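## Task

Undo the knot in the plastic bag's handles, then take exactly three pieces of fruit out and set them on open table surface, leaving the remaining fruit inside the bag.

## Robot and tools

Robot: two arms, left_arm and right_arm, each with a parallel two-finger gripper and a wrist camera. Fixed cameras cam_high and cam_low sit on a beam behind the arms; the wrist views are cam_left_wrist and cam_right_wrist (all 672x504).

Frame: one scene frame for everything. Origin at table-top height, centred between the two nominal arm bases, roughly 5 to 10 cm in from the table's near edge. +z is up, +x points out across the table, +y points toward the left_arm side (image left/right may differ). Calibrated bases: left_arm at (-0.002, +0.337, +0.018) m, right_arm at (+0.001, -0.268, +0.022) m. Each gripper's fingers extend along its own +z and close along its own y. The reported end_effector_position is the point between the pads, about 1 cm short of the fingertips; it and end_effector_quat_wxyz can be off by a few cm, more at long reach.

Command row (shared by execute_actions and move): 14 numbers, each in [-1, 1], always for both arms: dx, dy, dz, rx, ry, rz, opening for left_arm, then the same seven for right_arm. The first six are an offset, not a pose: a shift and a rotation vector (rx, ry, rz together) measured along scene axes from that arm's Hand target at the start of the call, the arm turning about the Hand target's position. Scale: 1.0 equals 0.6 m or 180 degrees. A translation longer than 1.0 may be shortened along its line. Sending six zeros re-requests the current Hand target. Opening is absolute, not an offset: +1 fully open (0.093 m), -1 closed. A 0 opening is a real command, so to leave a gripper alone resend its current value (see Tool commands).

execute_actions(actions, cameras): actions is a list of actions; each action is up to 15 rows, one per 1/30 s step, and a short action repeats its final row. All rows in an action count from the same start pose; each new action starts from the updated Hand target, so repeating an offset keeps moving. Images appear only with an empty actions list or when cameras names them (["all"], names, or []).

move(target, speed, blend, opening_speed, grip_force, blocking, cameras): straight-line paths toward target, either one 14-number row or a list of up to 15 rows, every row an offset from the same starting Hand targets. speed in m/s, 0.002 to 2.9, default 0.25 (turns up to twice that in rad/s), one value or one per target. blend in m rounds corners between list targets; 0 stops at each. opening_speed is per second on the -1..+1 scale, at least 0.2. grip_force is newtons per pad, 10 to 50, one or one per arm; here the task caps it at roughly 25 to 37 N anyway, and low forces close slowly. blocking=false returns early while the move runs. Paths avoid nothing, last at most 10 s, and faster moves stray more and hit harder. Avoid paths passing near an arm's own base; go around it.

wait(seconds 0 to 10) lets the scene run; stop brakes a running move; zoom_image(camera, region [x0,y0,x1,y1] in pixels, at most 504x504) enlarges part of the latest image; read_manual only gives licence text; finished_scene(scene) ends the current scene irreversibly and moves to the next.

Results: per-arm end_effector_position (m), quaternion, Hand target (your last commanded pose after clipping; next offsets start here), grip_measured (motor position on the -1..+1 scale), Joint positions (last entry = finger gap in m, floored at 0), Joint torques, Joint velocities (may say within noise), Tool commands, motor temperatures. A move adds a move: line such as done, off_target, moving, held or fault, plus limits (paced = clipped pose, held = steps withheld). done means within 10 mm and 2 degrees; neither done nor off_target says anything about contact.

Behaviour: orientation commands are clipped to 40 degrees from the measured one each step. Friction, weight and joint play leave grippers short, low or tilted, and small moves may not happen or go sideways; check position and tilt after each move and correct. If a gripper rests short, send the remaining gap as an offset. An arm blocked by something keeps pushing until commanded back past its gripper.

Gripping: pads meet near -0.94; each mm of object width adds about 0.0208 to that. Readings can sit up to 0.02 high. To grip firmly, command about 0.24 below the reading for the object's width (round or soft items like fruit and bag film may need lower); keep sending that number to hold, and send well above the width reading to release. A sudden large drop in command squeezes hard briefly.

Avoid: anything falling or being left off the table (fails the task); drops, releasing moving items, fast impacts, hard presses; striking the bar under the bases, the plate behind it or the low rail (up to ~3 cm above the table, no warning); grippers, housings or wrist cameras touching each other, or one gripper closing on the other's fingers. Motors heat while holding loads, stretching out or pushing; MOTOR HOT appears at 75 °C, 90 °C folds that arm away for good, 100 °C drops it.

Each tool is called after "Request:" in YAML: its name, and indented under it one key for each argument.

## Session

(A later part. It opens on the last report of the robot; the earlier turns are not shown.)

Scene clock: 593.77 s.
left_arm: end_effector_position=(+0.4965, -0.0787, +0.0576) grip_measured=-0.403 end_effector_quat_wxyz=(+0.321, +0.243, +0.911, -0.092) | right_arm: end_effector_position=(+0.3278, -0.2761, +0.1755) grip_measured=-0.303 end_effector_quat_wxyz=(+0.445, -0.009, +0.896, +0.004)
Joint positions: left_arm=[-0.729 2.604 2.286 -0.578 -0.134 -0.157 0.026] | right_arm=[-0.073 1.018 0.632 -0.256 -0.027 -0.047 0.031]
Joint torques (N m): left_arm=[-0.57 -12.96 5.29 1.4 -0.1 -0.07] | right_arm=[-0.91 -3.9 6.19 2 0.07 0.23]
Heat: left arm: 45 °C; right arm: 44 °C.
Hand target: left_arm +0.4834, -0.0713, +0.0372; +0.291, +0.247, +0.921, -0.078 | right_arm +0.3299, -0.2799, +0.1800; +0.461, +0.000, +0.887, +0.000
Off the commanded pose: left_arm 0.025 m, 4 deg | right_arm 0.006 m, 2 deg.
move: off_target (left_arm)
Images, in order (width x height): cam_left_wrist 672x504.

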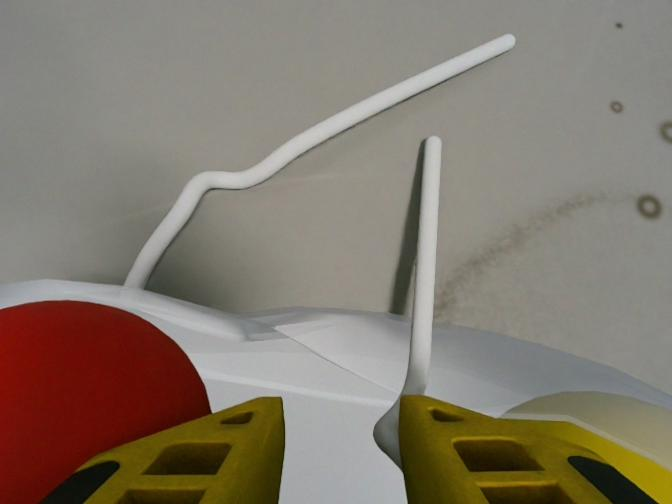

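Request:
move:
  target: [0.0093, -0.0262, 0.0967, 0, 0, 0, -0.5, 0, 0, 0, 0, 0, 0, -0.3]
  speed: 0.12
  cameras: ["cam_left_wrist"]

Request:
zoom_image:
  camera: "cam_left_wrist"
  region: [220, 240, 520, 504]

Scene clock: 599.00 s.
left_arm: end_effector_position=(+0.4954, -0.0878, +0.1024) grip_measured=-0.498 end_effector_quat_wxyz=(+0.309, +0.248, +0.914, -0.089) | right_arm: end_effector_position=(+0.3278, -0.2761, +0.1755) grip_measured=-0.303 end_effector_quat_wxyz=(+0.445, -0.009, +0.896, +0.004)
Joint positions: left_arm=[-0.742 2.752 2.767 -0.939 -0.134 -0.164 0.021] | right_arm=[-0.073 1.018 0.632 -0.256 -0.027 -0.047 0.031]
Joint torques (N m): left_arm=[-0.81 -11.9 10.43 1.23 -0.19 -0.12] | right_arm=[-1.06 -4.08 6.15 2 0.09 0.22]
Motor temperatures (°C): left_arm=[23 45 45 43 22 24 22] | right_arm=[24 43 36 44 24 26 24]
Heat: left arm: 45 °C; right arm: 44 °C.
Hand target: left_arm +0.4890, -0.0870, +0.0950; +0.290, +0.247, +0.921, -0.078 | right_arm +0.3299, -0.2799, +0.1800; +0.461, +0.000, +0.887, +0.000
Off the commanded pose: left_arm 0.010 m, 3 deg | right_arm 0.006 m, 2 deg.
move: off_target (left_arm)
Images, in order (width x height): cam_left_wrist 672x504.

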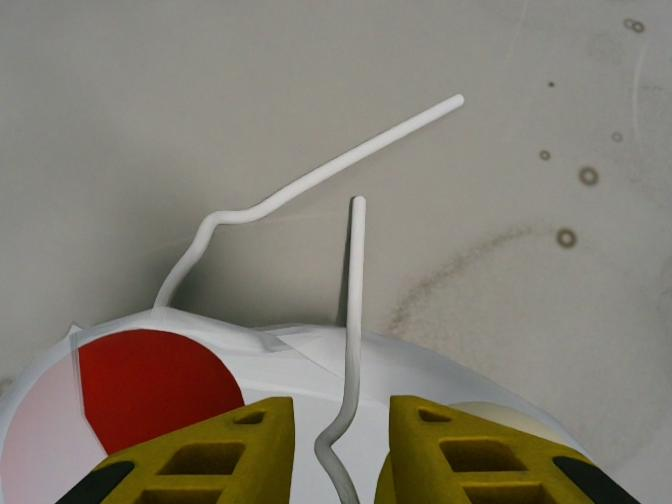

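Scaled by 1.680 from the camera's 672x504 image, which has a finer 960x720 frame.

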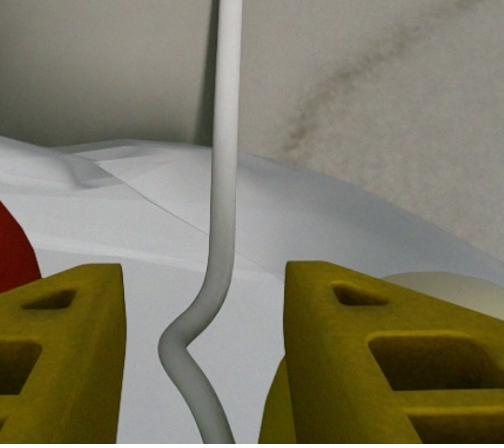

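Request:
move:
  target: [-0.015, 0.0045, -0.1117, 0, 0, 0, -0.5, 0, 0, 0, 0, 0, 0, -0.3]
  speed: 0.1
  cameras: ["cam_left_wrist"]

Request:
zoom_image:
  camera: "cam_left_wrist"
  region: [220, 240, 520, 504]

Scene clock: 612.57 s.
left_arm: end_effector_position=(+0.4981, -0.0883, +0.0579) grip_measured=-0.498 end_effector_quat_wxyz=(+0.329, +0.240, +0.909, -0.091) | right_arm: end_effector_position=(+0.3278, -0.2761, +0.1755) grip_measured=-0.303 end_effector_quat_wxyz=(+0.445, -0.009, +0.896, +0.004)
Joint positions: left_arm=[-0.743 2.64 2.345 -0.589 -0.153 -0.169 0.021] | right_arm=[-0.073 1.018 0.632 -0.256 -0.027 -0.047 0.031]
Joint torques (N m): left_arm=[-1.07 -12.14 4.89 1.39 -0.05 -0.15] | right_arm=[-1.06 -4.07 6.26 1.99 0.08 0.24]
Motor temperatures (°C): left_arm=[23 51 46 42 22 24 22] | right_arm=[24 43 36 44 24 26 24]
Heat: left arm: 51 °C; right arm: 44 °C.
Hand target: left_arm +0.4800, -0.0842, +0.0280; +0.290, +0.247, +0.921, -0.078 | right_arm +0.3299, -0.2799, +0.1800; +0.461, +0.000, +0.887, +0.000
Off the commanded pose: left_arm 0.035 m, 5 deg | right_arm 0.006 m, 2 deg.
move: off_target (left_arm)
Images, in order (width x height): cam_left_wrist 672x504.

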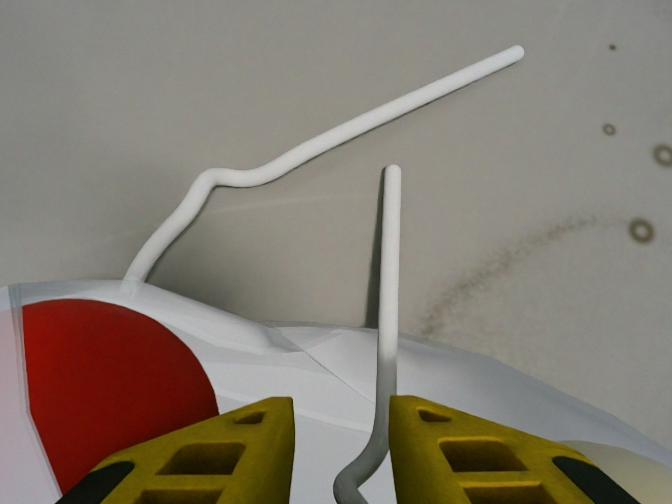

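Scaled by 1.680 from the camera's 672x504 image, which has a finer 960x720 frame.

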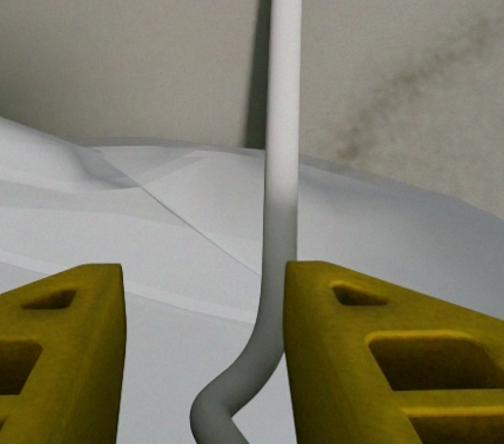

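Request:
move:
  target:
    - [0.01, -0.0133, 0.075, -0.0278, -0.0481, 0, -0.5, 0, 0, 0, 0, 0, 0, -0.3]
    - [0.01, -0.0183, 0.03, -0.0278, -0.0481, 0, -0.5, 0, 0, 0, 0, 0, 0, -0.3]
  speed: 0.1
  blend: [0.01, 0]
  cameras: ["cam_left_wrist"]

Request:
zoom_image:
  camera: "cam_left_wrist"
  region: [220, 240, 520, 504]

Scene clock: 623.07 s.
left_arm: end_effector_position=(+0.4991, -0.0931, +0.0669) grip_measured=-0.498 end_effector_quat_wxyz=(+0.389, +0.227, +0.886, -0.107) | right_arm: end_effector_position=(+0.3278, -0.2761, +0.1755) grip_measured=-0.303 end_effector_quat_wxyz=(+0.445, -0.009, +0.896, +0.004)
Joint positions: left_arm=[-0.757 2.537 2.097 -0.31 -0.188 -0.169 0.021] | right_arm=[-0.073 1.018 0.632 -0.256 -0.027 -0.047 0.031]
Joint torques (N m): left_arm=[-1.44 -12.1 5.78 1.84 -0.12 0.05] | right_arm=[-0.91 -3.99 6.26 2.01 0.11 0.22]
Heat: left arm: 53 °C; right arm: 44 °C.
Hand target: left_arm +0.4860, -0.0952, +0.0461; +0.370, +0.239, +0.892, -0.099 | right_arm +0.3299, -0.2799, +0.1800; +0.461, +0.000, +0.887, +0.000
Off the commanded pose: left_arm 0.025 m, 3 deg | right_arm 0.006 m, 2 deg.
move: off_target (left_arm)
Images, in order (width x height): cam_left_wrist 672x504.

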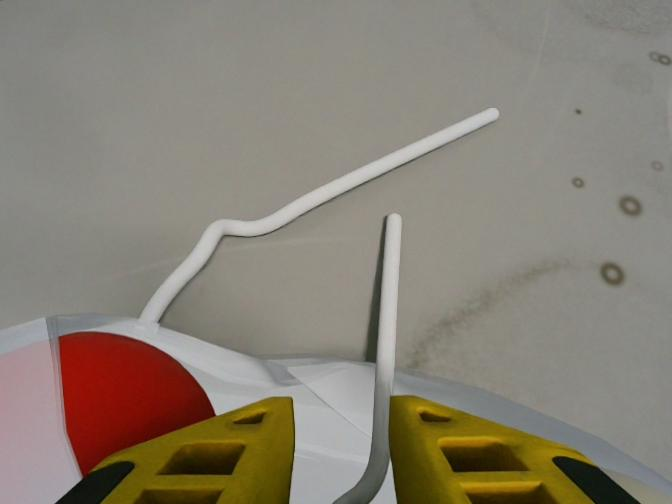

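Scaled by 1.680 from the camera's 672x504 image, which has a finer 960x720 frame.

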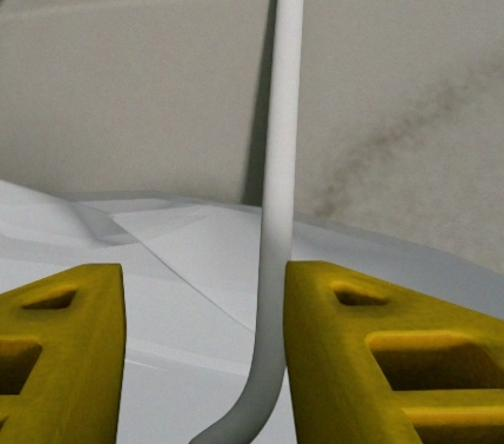

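Request:
move:
  target: [-0.05, 0.1, 0.15, 0.0278, 0.0481, 0, -0.5, 0, 0, 0, 0, 0, 0, -0.3]
  speed: 0.2
  cameras: ["all"]

Request:
zoom_image:
  camera: "cam_high"
  region: [240, 170, 400, 300]

Scene clock: 631.97 s.
left_arm: end_effector_position=(+0.4604, -0.0343, +0.1174) grip_measured=-0.498 end_effector_quat_wxyz=(+0.291, +0.238, +0.924, -0.070) | right_arm: end_effector_position=(+0.3278, -0.2761, +0.1755) grip_measured=-0.303 end_effector_quat_wxyz=(+0.445, -0.009, +0.896, +0.004)
Joint positions: left_arm=[-0.719 2.345 2.094 -0.722 -0.145 -0.168 0.021] | right_arm=[-0.073 1.018 0.632 -0.256 -0.027 -0.047 0.031]
Joint torques (N m): left_arm=[-0.34 -13.6 10.58 1.18 0.1 0.17] | right_arm=[-1.03 -4 6.31 2 0.07 0.22]
Heat: left arm: 53 °C; right arm: 44 °C.
Hand target: left_arm +0.4561, -0.0351, +0.1360; +0.290, +0.247, +0.921, -0.078 | right_arm +0.3299, -0.2799, +0.1800; +0.461, +0.000, +0.887, +0.000
Off the commanded pose: left_arm 0.019 m, 1 deg | right_arm 0.006 m, 2 deg.
move: off_target (left_arm)

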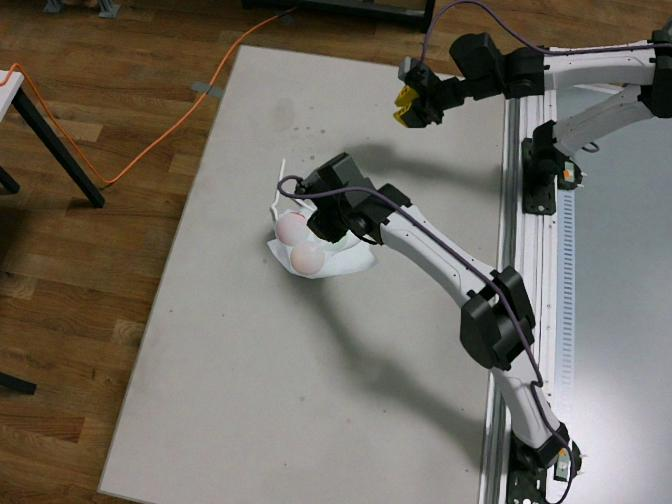

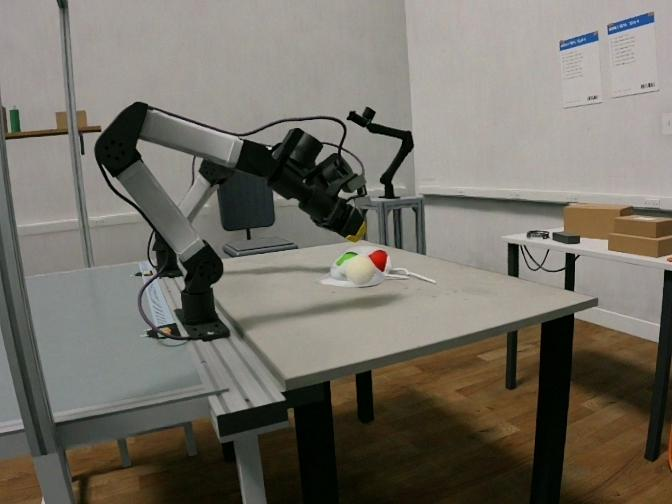

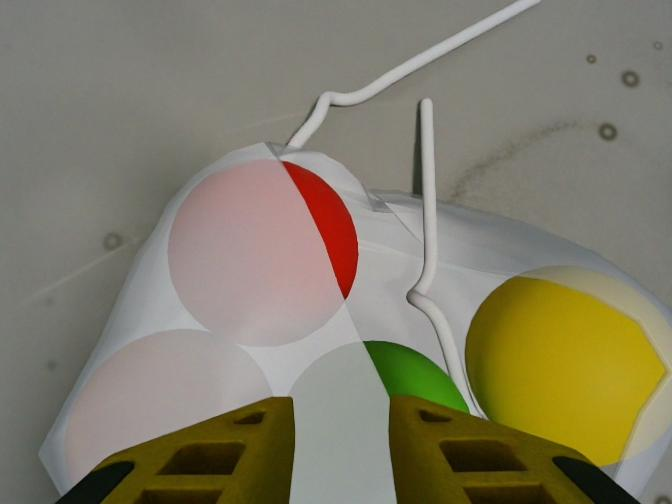

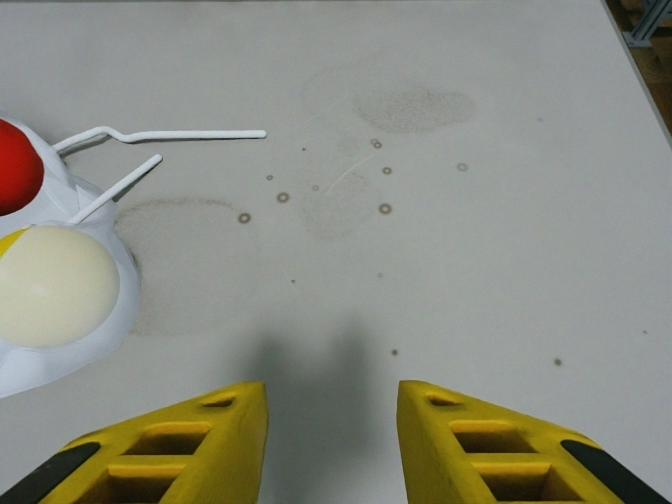

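Scaled by 3.150 from the camera's 672x504 image, which has a finer 960x720 frame.

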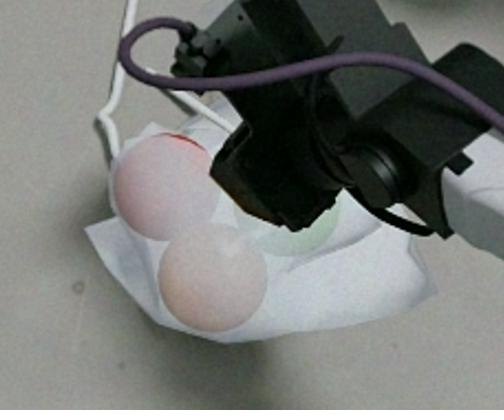

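Request:
move:
  target: [0.0065, -0.069, -0.11, -0.0139, -0.024, 0, -0.5, 0, 0, 0, 0, 0, 0, -0.3]
  speed: 0.12
  cameras: ["cam_left_wrist"]

Request:
zoom_image:
  camera: "cam_left_wrist"
  region: [220, 240, 520, 504]

Scene clock: 667.67 s.
left_arm: end_effector_position=(+0.4602, -0.0732, +0.0849) grip_measured=-0.498 end_effector_quat_wxyz=(+0.330, +0.248, +0.906, -0.091) | right_arm: end_effector_position=(+0.3278, -0.2761, +0.1755) grip_measured=-0.303 end_effector_quat_wxyz=(+0.445, -0.009, +0.896, +0.004)
Joint positions: left_arm=[-0.77 2.405 2.015 -0.494 -0.163 -0.174 0.021] | right_arm=[-0.073 1.018 0.632 -0.256 -0.027 -0.047 0.031]
Joint torques (N m): left_arm=[-0.79 -10.39 6.69 2.09 -0.28 -0.14] | right_arm=[-1.02 -3.99 6.2 1.97 0.08 0.23]
Heat: left arm: 51 °C; right arm: 45 °C.
Hand target: left_arm +0.4598, -0.0766, +0.0699; +0.330, +0.243, +0.908, -0.089 | right_arm +0.3299, -0.2799, +0.1800; +0.461, +0.000, +0.887, +0.000
Off the commanded pose: left_arm 0.015 m, 1 deg | right_arm 0.006 m, 2 deg.
move: off_target (left_arm)
Images, in order (width x height): cam_left_wrist 672x504.

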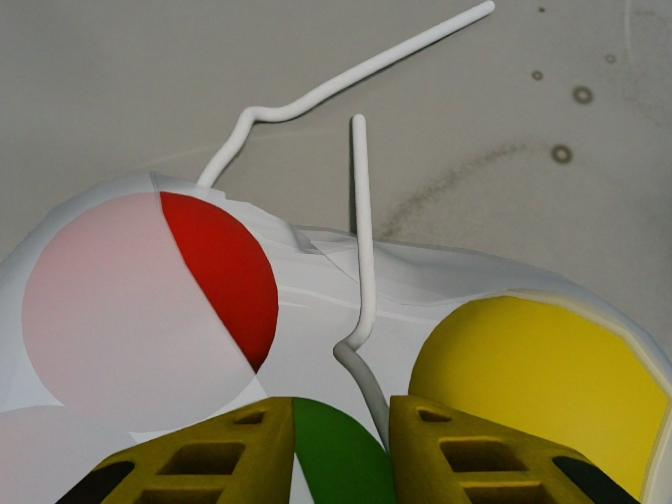

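Scaled by 1.680 from the camera's 672x504 image, which has a finer 960x720 frame.

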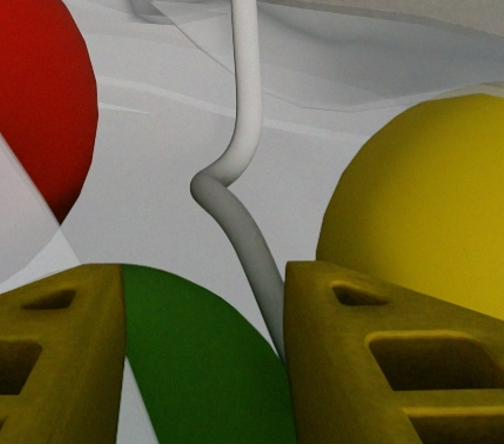

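Request:
move:
  target: [0, -0.0227, -0.07, 0, 0, 0, -0.5, 0, 0, 0, 0, 0, 0, -0.3]
  speed: 0.08
  cameras: ["cam_left_wrist"]

Request:
zoom_image:
  camera: "cam_left_wrist"
  region: [220, 240, 520, 504]

Scene clock: 675.43 s.
left_arm: end_effector_position=(+0.4769, -0.0961, +0.0783) grip_measured=-0.498 end_effector_quat_wxyz=(+0.383, +0.236, +0.886, -0.110) | right_arm: end_effector_position=(+0.3278, -0.2761, +0.1755) grip_measured=-0.303 end_effector_quat_wxyz=(+0.445, -0.009, +0.896, +0.004)
Joint positions: left_arm=[-0.785 2.462 2.011 -0.312 -0.192 -0.179 0.021] | right_arm=[-0.073 1.018 0.632 -0.256 -0.027 -0.047 0.031]
Joint torques (N m): left_arm=[-0.92 -8.61 6.52 1.37 -0.06 -0.19] | right_arm=[-0.95 -4.03 6.27 2.04 0.07 0.23]
Heat: left arm: 52 °C; right arm: 45 °C.
Hand target: left_arm +0.4599, -0.0903, +0.0280; +0.330, +0.243, +0.908, -0.089 | right_arm +0.3299, -0.2799, +0.1800; +0.461, +0.000, +0.887, +0.000
Off the commanded pose: left_arm 0.054 m, 7 deg | right_arm 0.006 m, 2 deg.
move: off_target (left_arm)
Images, in order (width x height): cam_left_wrist 672x504.

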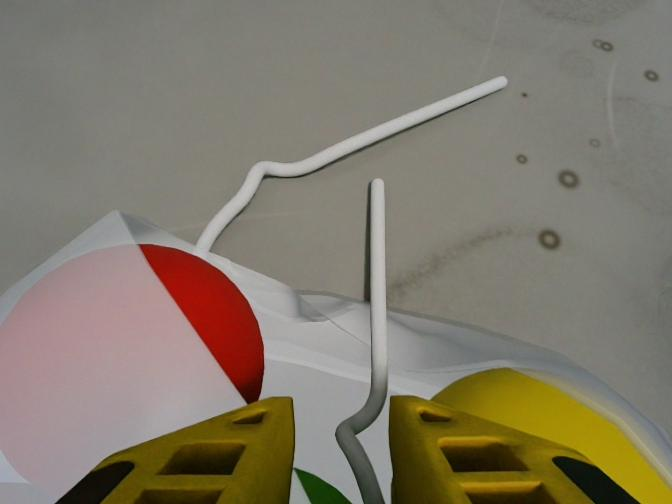

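Scaled by 1.680 from the camera's 672x504 image, which has a finer 960x720 frame.

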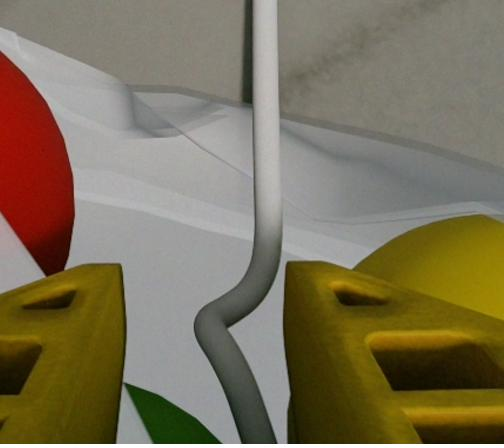

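Request:
move:
  target:
    - [-0.033, 0.033, 0.2, 0, 0, 0, -0.3, 0, 0, 0, 0, 0, 0, -0.3]
    - [-0.274, 0.4205, 0.32, -0.0944, -0.1037, -0.1367, -0.3, 0, 0, 0, 0, 0, 0, -0.3]
  speed: 0.25
  blend: [0.04, 0]
  cameras: []

Request:
move:
  target: [0, 0, 0, 0, 0, 0, -0.3, 0.2002, 0.3248, -0.03, -0.0179, 0.2045, 0.0536, -0.3]
  speed: 0.25
  cameras: ["all"]

Request:
zoom_image:
  camera: "cam_left_wrist"
  region: [170, 60, 450, 320]

Scene clock: 698.87 s.
left_arm: end_effector_position=(+0.2964, +0.1628, +0.2205) grip_measured=-0.302 end_effector_quat_wxyz=(+0.471, +0.382, +0.756, -0.244) | right_arm: end_effector_position=(+0.3278, -0.2761, +0.1755) grip_measured=-0.303 end_effector_quat_wxyz=(+0.445, -0.009, +0.896, +0.004)
Joint positions: left_arm=[-0.258 1.1 0.733 -0.192 0.599 0.347 0.031] | right_arm=[-0.073 1.018 0.632 -0.256 -0.027 -0.047 0.031]
Joint torques (N m): left_arm=[0.25 -3.06 7.16 2.27 0.51 0.18] | right_arm=[-1.13 -3.93 6.08 2 0.06 0.18]
Heat: left arm: 47 °C; right arm: 45 °C.
Hand target: left_arm +0.2955, +0.1621, +0.2200; +0.477, +0.390, +0.748, -0.248 | right_arm +0.3299, -0.2799, +0.1800; +0.461, +0.000, +0.887, +0.000
Off the commanded pose: left_arm 0.001 m, 1 deg | right_arm 0.006 m, 2 deg.
move: done
No camera images: "cameras" was empty.

Scene clock: 701.23 s.
left_arm: end_effector_position=(+0.2963, +0.1628, +0.2206) grip_measured=-0.302 end_effector_quat_wxyz=(+0.471, +0.382, +0.756, -0.244) | right_arm: end_effector_position=(+0.4511, -0.0916, +0.1651) grip_measured=-0.303 end_effector_quat_wxyz=(+0.167, -0.085, +0.982, +0.010)
Joint positions: left_arm=[-0.258 1.1 0.733 -0.192 0.599 0.347 0.031] | right_arm=[0.375 2.111 1.999 -1.135 0.11 0.225 0.031]
Joint torques (N m): left_arm=[0.29 -3.08 7.2 2.27 0.53 0.16] | right_arm=[0.42 -9.37 9.5 0.58 0 0.22]
Motor temperatures (°C): left_arm=[23 46 45 41 22 24 22] | right_arm=[24 41 37 44 24 26 24]
Heat: left arm: 46 °C; right arm: 44 °C.
Hand target: left_arm +0.2955, +0.1620, +0.2200; +0.477, +0.389, +0.748, -0.248 | right_arm +0.4500, -0.0852, +0.1620; +0.156, -0.086, +0.984, +0.013
Off the commanded pose: left_arm 0.001 m, 1 deg | right_arm 0.007 m, 1 deg.
move: done

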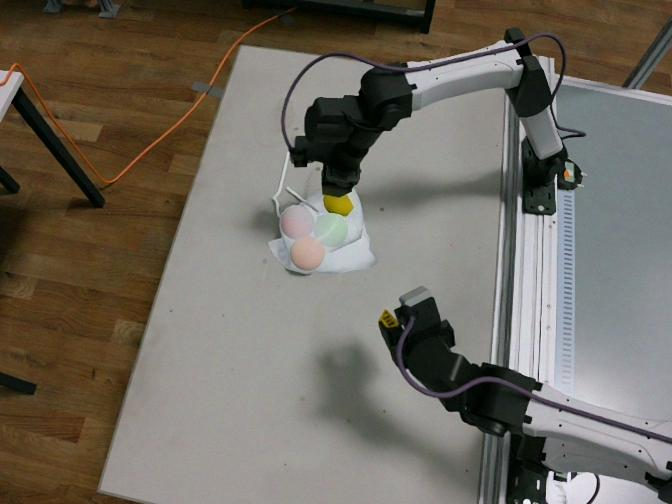

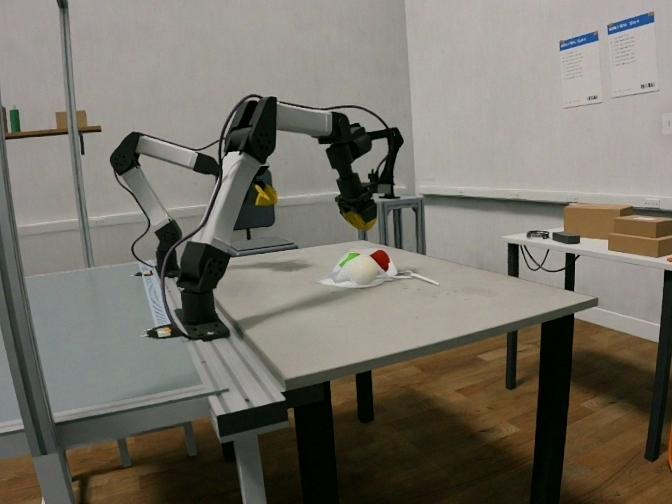

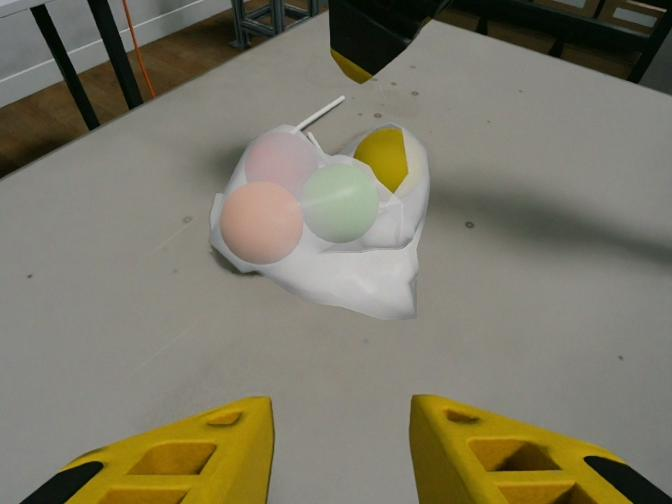

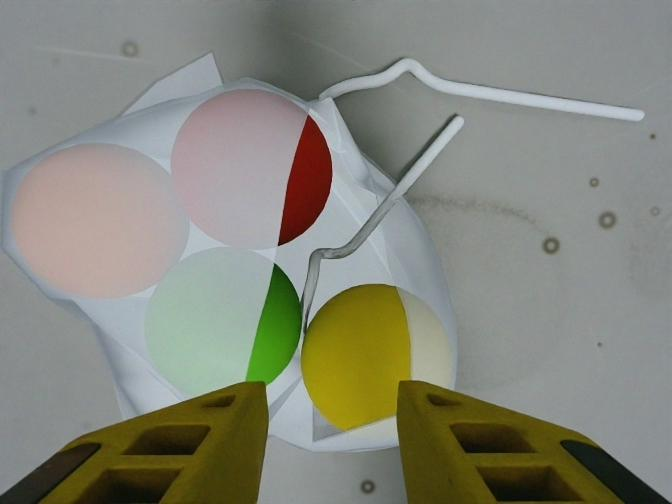

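Scaled by 1.800 from the camera's 672x504 image, which has a finer 960x720 frame.

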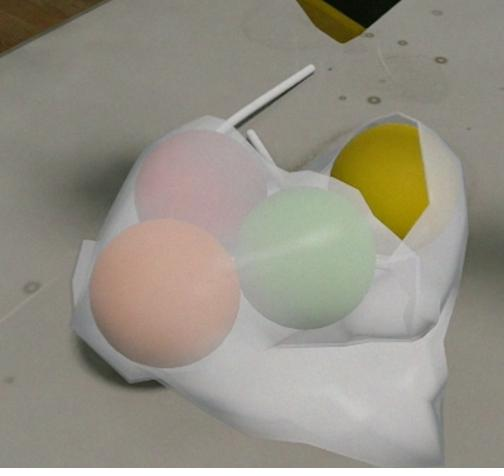

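Request:
move:
  target: [0, 0, 0, 0, 0, 0, -0.3, 0.032, 0.0237, -0.1433, 0, 0, 0, -0.5]
  speed: 0.15
  cameras: ["cam_left_wrist", "cam_right_wrist"]

Request:
zoom_image:
  camera: "cam_right_wrist"
  region: [180, 220, 500, 504]

Scene clock: 729.83 s.
left_arm: end_effector_position=(+0.2963, +0.1628, +0.2206) grip_measured=-0.302 end_effector_quat_wxyz=(+0.471, +0.382, +0.756, -0.244) | right_arm: end_effector_position=(+0.4702, -0.0813, +0.0869) grip_measured=-0.497 end_effector_quat_wxyz=(+0.159, -0.082, +0.984, +0.008)
Joint positions: left_arm=[-0.258 1.1 0.733 -0.192 0.599 0.347 0.031] | right_arm=[0.375 2.225 1.874 -0.914 0.11 0.231 0.021]
Joint torques (N m): left_arm=[0.2 -3.03 7.2 2.25 0.54 0.17] | right_arm=[1.06 -10.73 5.93 1.03 0.04 0.21]
Motor temperatures (°C): left_arm=[23 37 44 45 22 24 22] | right_arm=[24 48 41 37 24 26 24]
Heat: left arm: 45 °C; right arm: 48 °C.
Hand target: left_arm +0.2955, +0.1620, +0.2200; +0.477, +0.389, +0.748, -0.248 | right_arm +0.4693, -0.0709, +0.0760; +0.156, -0.086, +0.984, +0.013
Off the commanded pose: left_arm 0.001 m, 1 deg | right_arm 0.015 m, 1 deg.
move: off_target (right_arm)
Images, in order (width x height): cam_left_wrist 672x504, cam_right_wrist 672x504.

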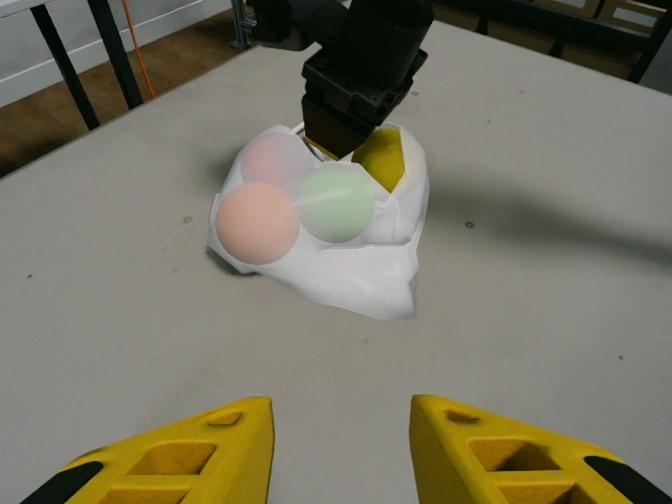

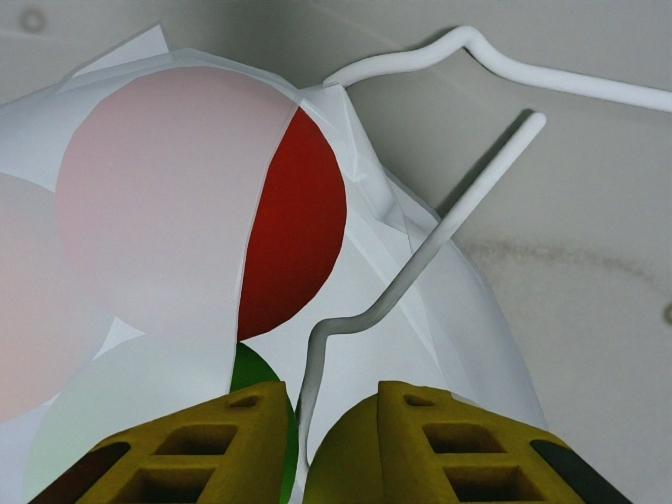

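Scaled by 1.575 from the camera's 672x504 image, which has a finer 960x720 frame.

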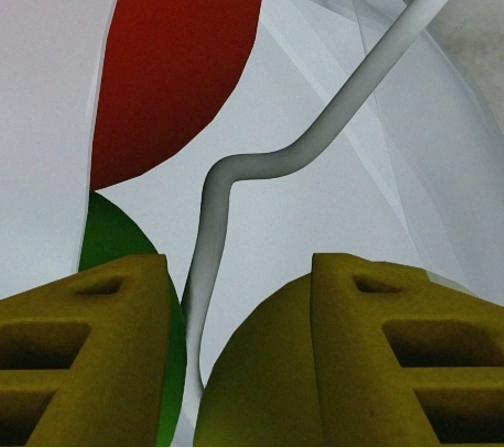

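Request:
move:
  target:
    - [0.0, 0.35, 0.05, 0, 0, 0, -0.3, 0.02, -0.02, 0.06, 0, 0, -0.08, -0.3]
    - [0.0, 0.35, 0.05, 0, 0, 0, -0.3, 0.07, -0.065, 0.06, 0, 0, -0.2222, -0.3]
  speed: 0.2
  blend: [0.03, 0]
  cameras: ["cam_high", "cam_left_wrist", "cam_right_wrist"]

Scene clock: 757.37 s.
left_arm: end_effector_position=(+0.2946, +0.3707, +0.2449) grip_measured=-0.302 end_effector_quat_wxyz=(+0.475, +0.389, +0.750, -0.246) | right_arm: end_effector_position=(+0.5103, -0.1060, +0.1189) grip_measured=-0.303 end_effector_quat_wxyz=(+0.157, +0.249, +0.955, -0.030)
Joint positions: left_arm=[0.648 1.525 1.283 -1.378 1.127 1.644 0.031] | right_arm=[0.349 2.531 2.548 -1.367 0.258 0.872 0.031]
Joint torques (N m): left_arm=[0.06 -4.27 9.03 -0.03 0.88 0.17] | right_arm=[-0.75 -11.45 8.95 0.45 0.37 0.22]
Heat: left arm: 45 °C; right arm: 51 °C.
Hand target: left_arm +0.2955, +0.3721, +0.2501; +0.477, +0.390, +0.748, -0.248 | right_arm +0.5113, -0.1099, +0.1120; +0.151, +0.256, +0.954, -0.041
Off the commanded pose: left_arm 0.005 m, 0 deg | right_arm 0.008 m, 2 deg.
move: done
Images, in order (width x height): cam_high 672x504, cam_left_wrist 672x504, cam_right_wrist 672x504.

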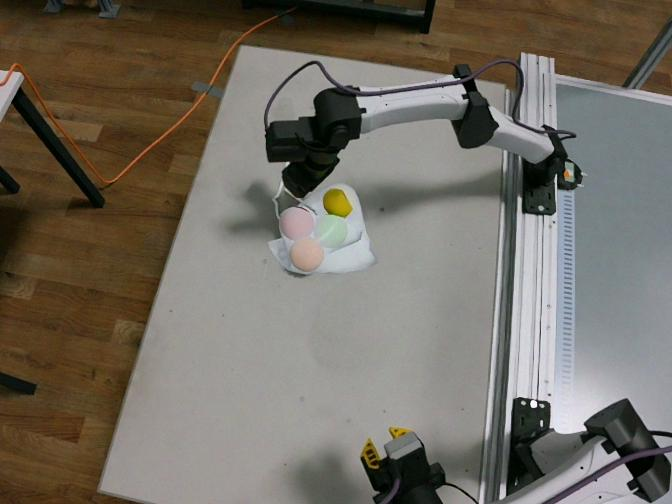

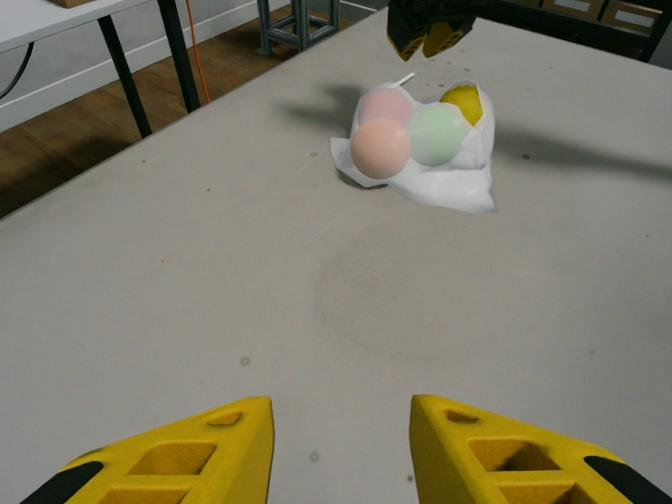

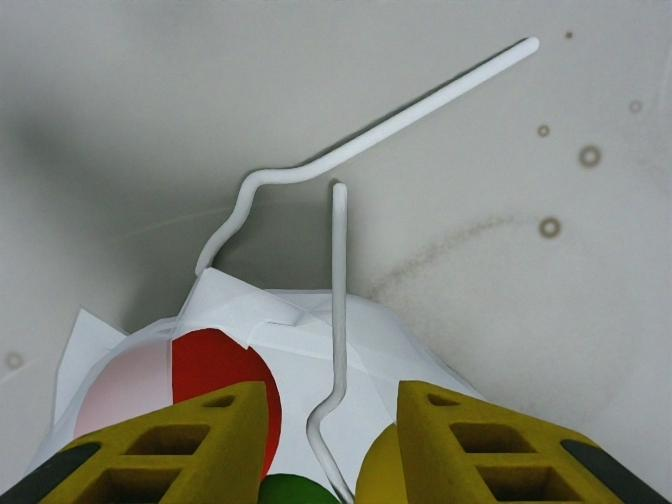

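Request:
move:
  target: [0, 0, 0, 0, 0, 0, -0.3, -0.0138, 0.0032, -0.1317, 0, 0, 0, -0.45]
  speed: 0.1
  cameras: ["cam_right_wrist"]

Request:
zoom_image:
  camera: "cam_right_wrist"
  region: [200, 260, 470, 504]

Scene clock: 767.97 s.
left_arm: end_effector_position=(+0.2946, +0.3707, +0.2449) grip_measured=-0.302 end_effector_quat_wxyz=(+0.475, +0.389, +0.750, -0.246) | right_arm: end_effector_position=(+0.5040, -0.1107, +0.0310) grip_measured=-0.448 end_effector_quat_wxyz=(+0.149, +0.252, +0.955, -0.051)
Joint positions: left_arm=[0.648 1.525 1.283 -1.378 1.127 1.644 0.031] | right_arm=[0.349 2.5 2.144 -1.034 0.282 0.881 0.024]
Joint torques (N m): left_arm=[-0.08 -4.26 9.03 0 0.88 0.18] | right_arm=[-0.13 -15.39 4.29 0.73 0.15 0.2]
Motor temperatures (°C): left_arm=[23 34 45 42 22 24 22] | right_arm=[24 54 40 35 24 26 24]
Heat: left arm: 45 °C; right arm: 54 °C.
Hand target: left_arm +0.2955, +0.3721, +0.2501; +0.477, +0.390, +0.748, -0.248 | right_arm +0.5029, -0.1080, +0.0328; +0.151, +0.256, +0.954, -0.041
Off the commanded pose: left_arm 0.005 m, 0 deg | right_arm 0.004 m, 1 deg.
move: done
Images, in order (width x height): cam_right_wrist 672x504.

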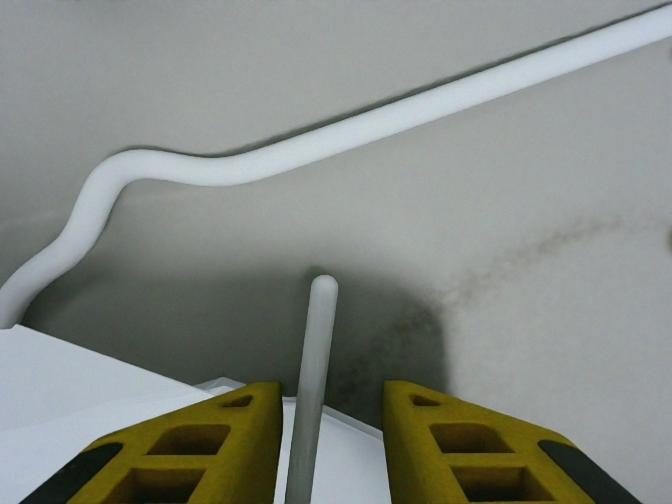

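Scaled by 1.867 from the camera's 672x504 image, which has a finer 960x720 frame.

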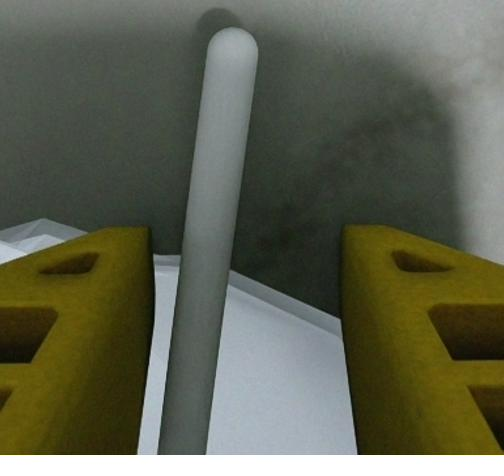

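Request:
move:
  target: [0, 0, 0, 0, 0, 0, -0.3, 0, 0, 0, 0, 0, 0, -1]
  speed: 0.1
  opening_speed: 0.8
  cameras: ["cam_right_wrist"]

Scene clock: 772.30 s.
left_arm: end_effector_position=(+0.2946, +0.3707, +0.2449) grip_measured=-0.302 end_effector_quat_wxyz=(+0.475, +0.389, +0.750, -0.246) | right_arm: end_effector_position=(+0.5080, -0.1091, +0.0310) grip_measured=-0.909 end_effector_quat_wxyz=(+0.156, +0.253, +0.954, -0.045)
Joint positions: left_arm=[0.648 1.525 1.283 -1.378 1.127 1.644 0.031] | right_arm=[0.349 2.5 2.141 -1.011 0.282 0.881 0.002]
Joint torques (N m): left_arm=[0.06 -4.29 8.92 -0.03 0.89 0.17] | right_arm=[-0.25 -15.54 4.49 0.61 0.13 0.2]
Motor temperatures (°C): left_arm=[23 34 46 41 22 24 22] | right_arm=[24 55 39 34 24 26 24]
Heat: left arm: 46 °C; right arm: 55 °C.
Hand target: left_arm +0.2955, +0.3721, +0.2501; +0.477, +0.390, +0.748, -0.248 | right_arm +0.5029, -0.1079, +0.0329; +0.151, +0.255, +0.954, -0.041
Off the commanded pose: left_arm 0.005 m, 0 deg | right_arm 0.006 m, 1 deg.
move: done
Images, in order (width x height): cam_right_wrist 672x504.

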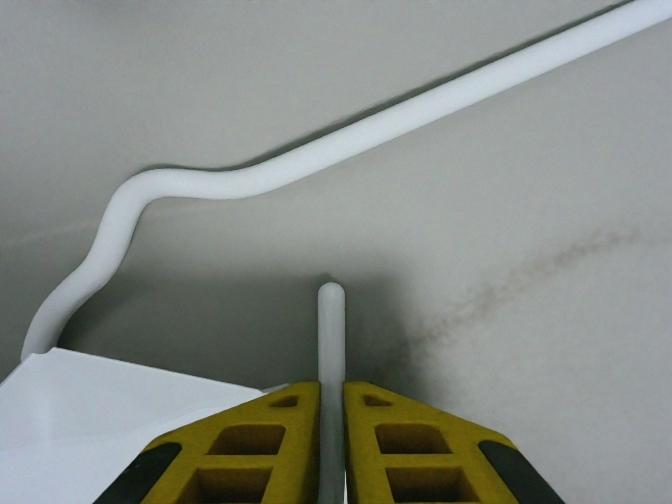

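Request:
move:
  target:
    - [0, 0, 0, 0, 0, 0, -0.3, -0.055, 0.0467, 0.195, 0, 0, 0, -1]
    - [0, 0, 0, 0, 0, 0, -0.3, -0.238, 0.23, 0.23, 0, 0, 0.0833, -1]
  speed: 0.12
  blend: [0.03, 0]
  cameras: ["all"]

Request:
zoom_image:
  camera: "cam_left_wrist"
  region: [290, 40, 540, 240]

Scene clock: 780.63 s.
left_arm: end_effector_position=(+0.2946, +0.3707, +0.2449) grip_measured=-0.302 end_effector_quat_wxyz=(+0.475, +0.389, +0.750, -0.246) | right_arm: end_effector_position=(+0.3656, +0.0348, +0.1498) grip_measured=-0.909 end_effector_quat_wxyz=(+0.144, +0.125, +0.981, -0.029)
Joint positions: left_arm=[0.648 1.525 1.283 -1.378 1.127 1.644 0.031] | right_arm=[0.756 2.299 2.251 -1.401 0.286 1.032 0.002]
Joint torques (N m): left_arm=[0.05 -4.31 9.06 -0.03 0.86 0.2] | right_arm=[0.05 -16.77 5.33 0.33 0.37 0.21]
Motor temperatures (°C): left_arm=[23 34 46 39 22 24 22] | right_arm=[24 58 38 34 24 26 24]
Heat: left arm: 46 °C; right arm: 58 °C.
Hand target: left_arm +0.2955, +0.3721, +0.2501; +0.477, +0.390, +0.748, -0.248 | right_arm +0.3602, +0.0300, +0.1709; +0.155, +0.129, +0.979, -0.021
Off the commanded pose: left_arm 0.005 m, 0 deg | right_arm 0.022 m, 2 deg.
move: off_target (right_arm)

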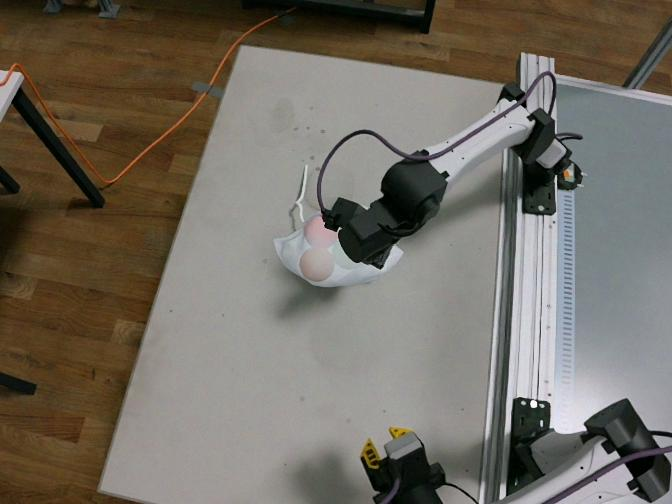

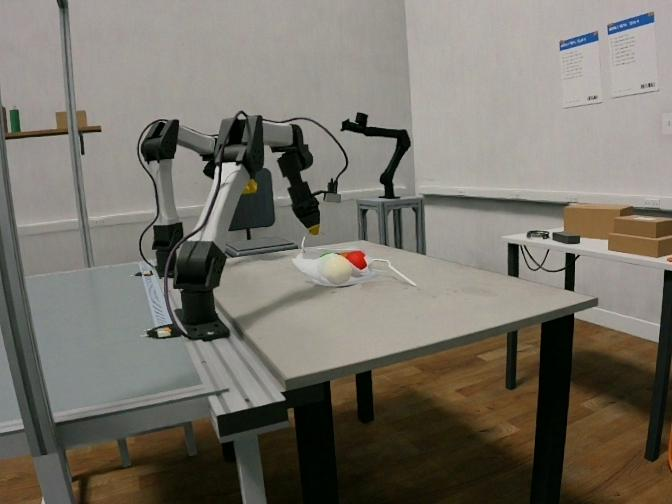

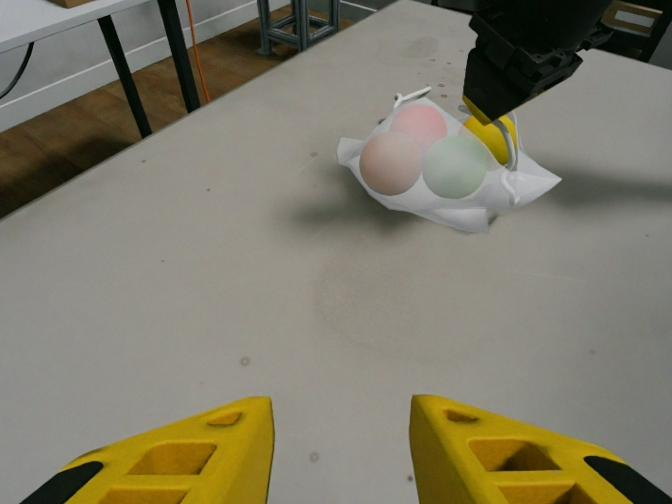

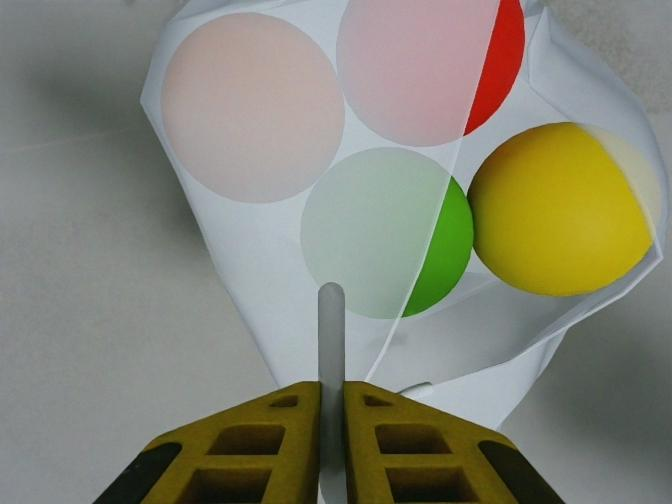

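Scaled by 2.016 from the camera's 672x504 image, which has a finer 960x720 frame.

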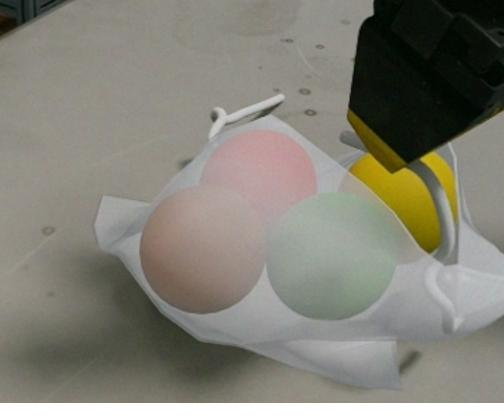

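Request:
move:
  target: [0, 0, 0, 0, 0, 0, -0.3, -0.085, 0.14, -0.04, 0, 0, 0.0833, -1]
  speed: 0.12
  cameras: ["cam_high", "cam_left_wrist", "cam_right_wrist"]

Request:
zoom_image:
  camera: "cam_left_wrist"
  region: [290, 40, 540, 240]

Scene clock: 785.60 s.
left_arm: end_effector_position=(+0.2946, +0.3707, +0.2449) grip_measured=-0.302 end_effector_quat_wxyz=(+0.475, +0.389, +0.750, -0.246) | right_arm: end_effector_position=(+0.3067, +0.1019, +0.1502) grip_measured=-0.909 end_effector_quat_wxyz=(+0.153, +0.007, +0.988, -0.011)
Joint positions: left_arm=[0.648 1.525 1.283 -1.378 1.127 1.644 0.031] | right_arm=[0.941 2.31 2.262 -1.382 0.286 0.976 0.002]
Joint torques (N m): left_arm=[0.08 -4.31 9.03 -0.05 0.86 0.19] | right_arm=[0.36 -10.22 8.77 0.64 0.23 0.05]
Motor temperatures (°C): left_arm=[23 34 46 39 22 24 22] | right_arm=[24 58 38 33 24 26 24]
Heat: left arm: 46 °C; right arm: 58 °C.
Hand target: left_arm +0.2955, +0.3721, +0.2501; +0.477, +0.390, +0.748, -0.248 | right_arm +0.3091, +0.1141, +0.1469; +0.156, +0.000, +0.988, +0.000
Off the commanded pose: left_arm 0.005 m, 0 deg | right_arm 0.013 m, 2 deg.
move: off_target (right_arm)
Images, in order (width x height): cam_high 672x504, cam_left_wrist 672x504, cam_right_wrist 672x504.

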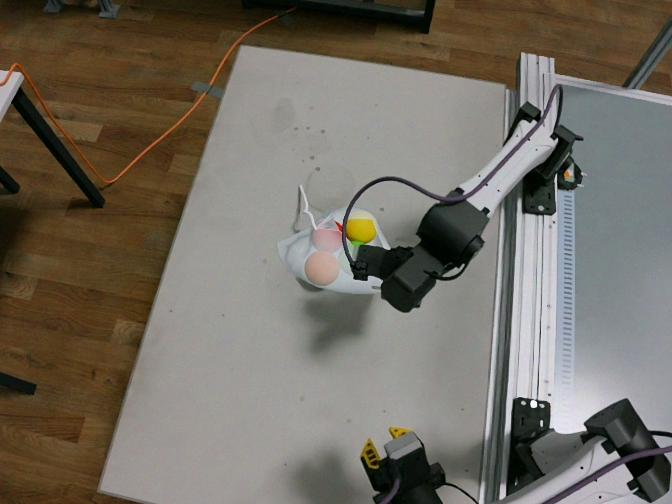

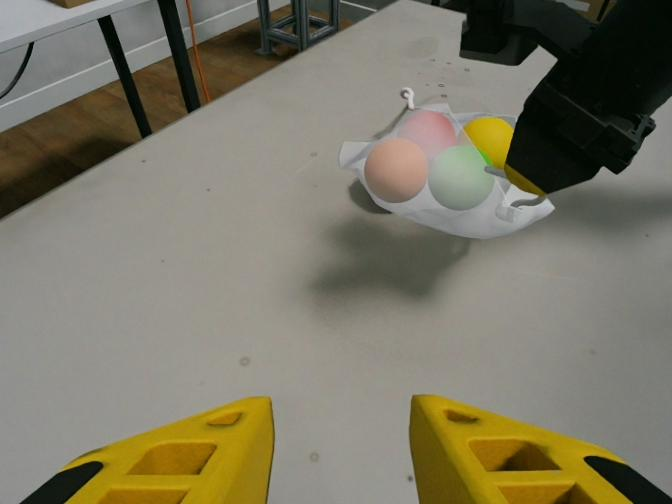

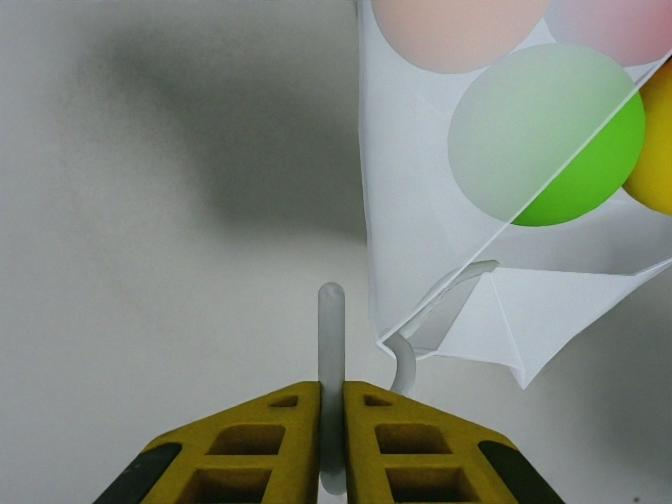

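Scaled by 2.016 from the camera's 672x504 image, which has a finer 960x720 frame.

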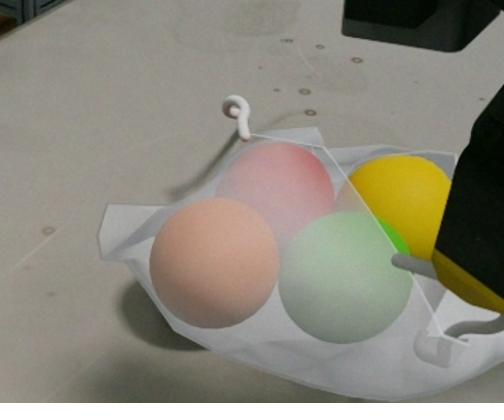

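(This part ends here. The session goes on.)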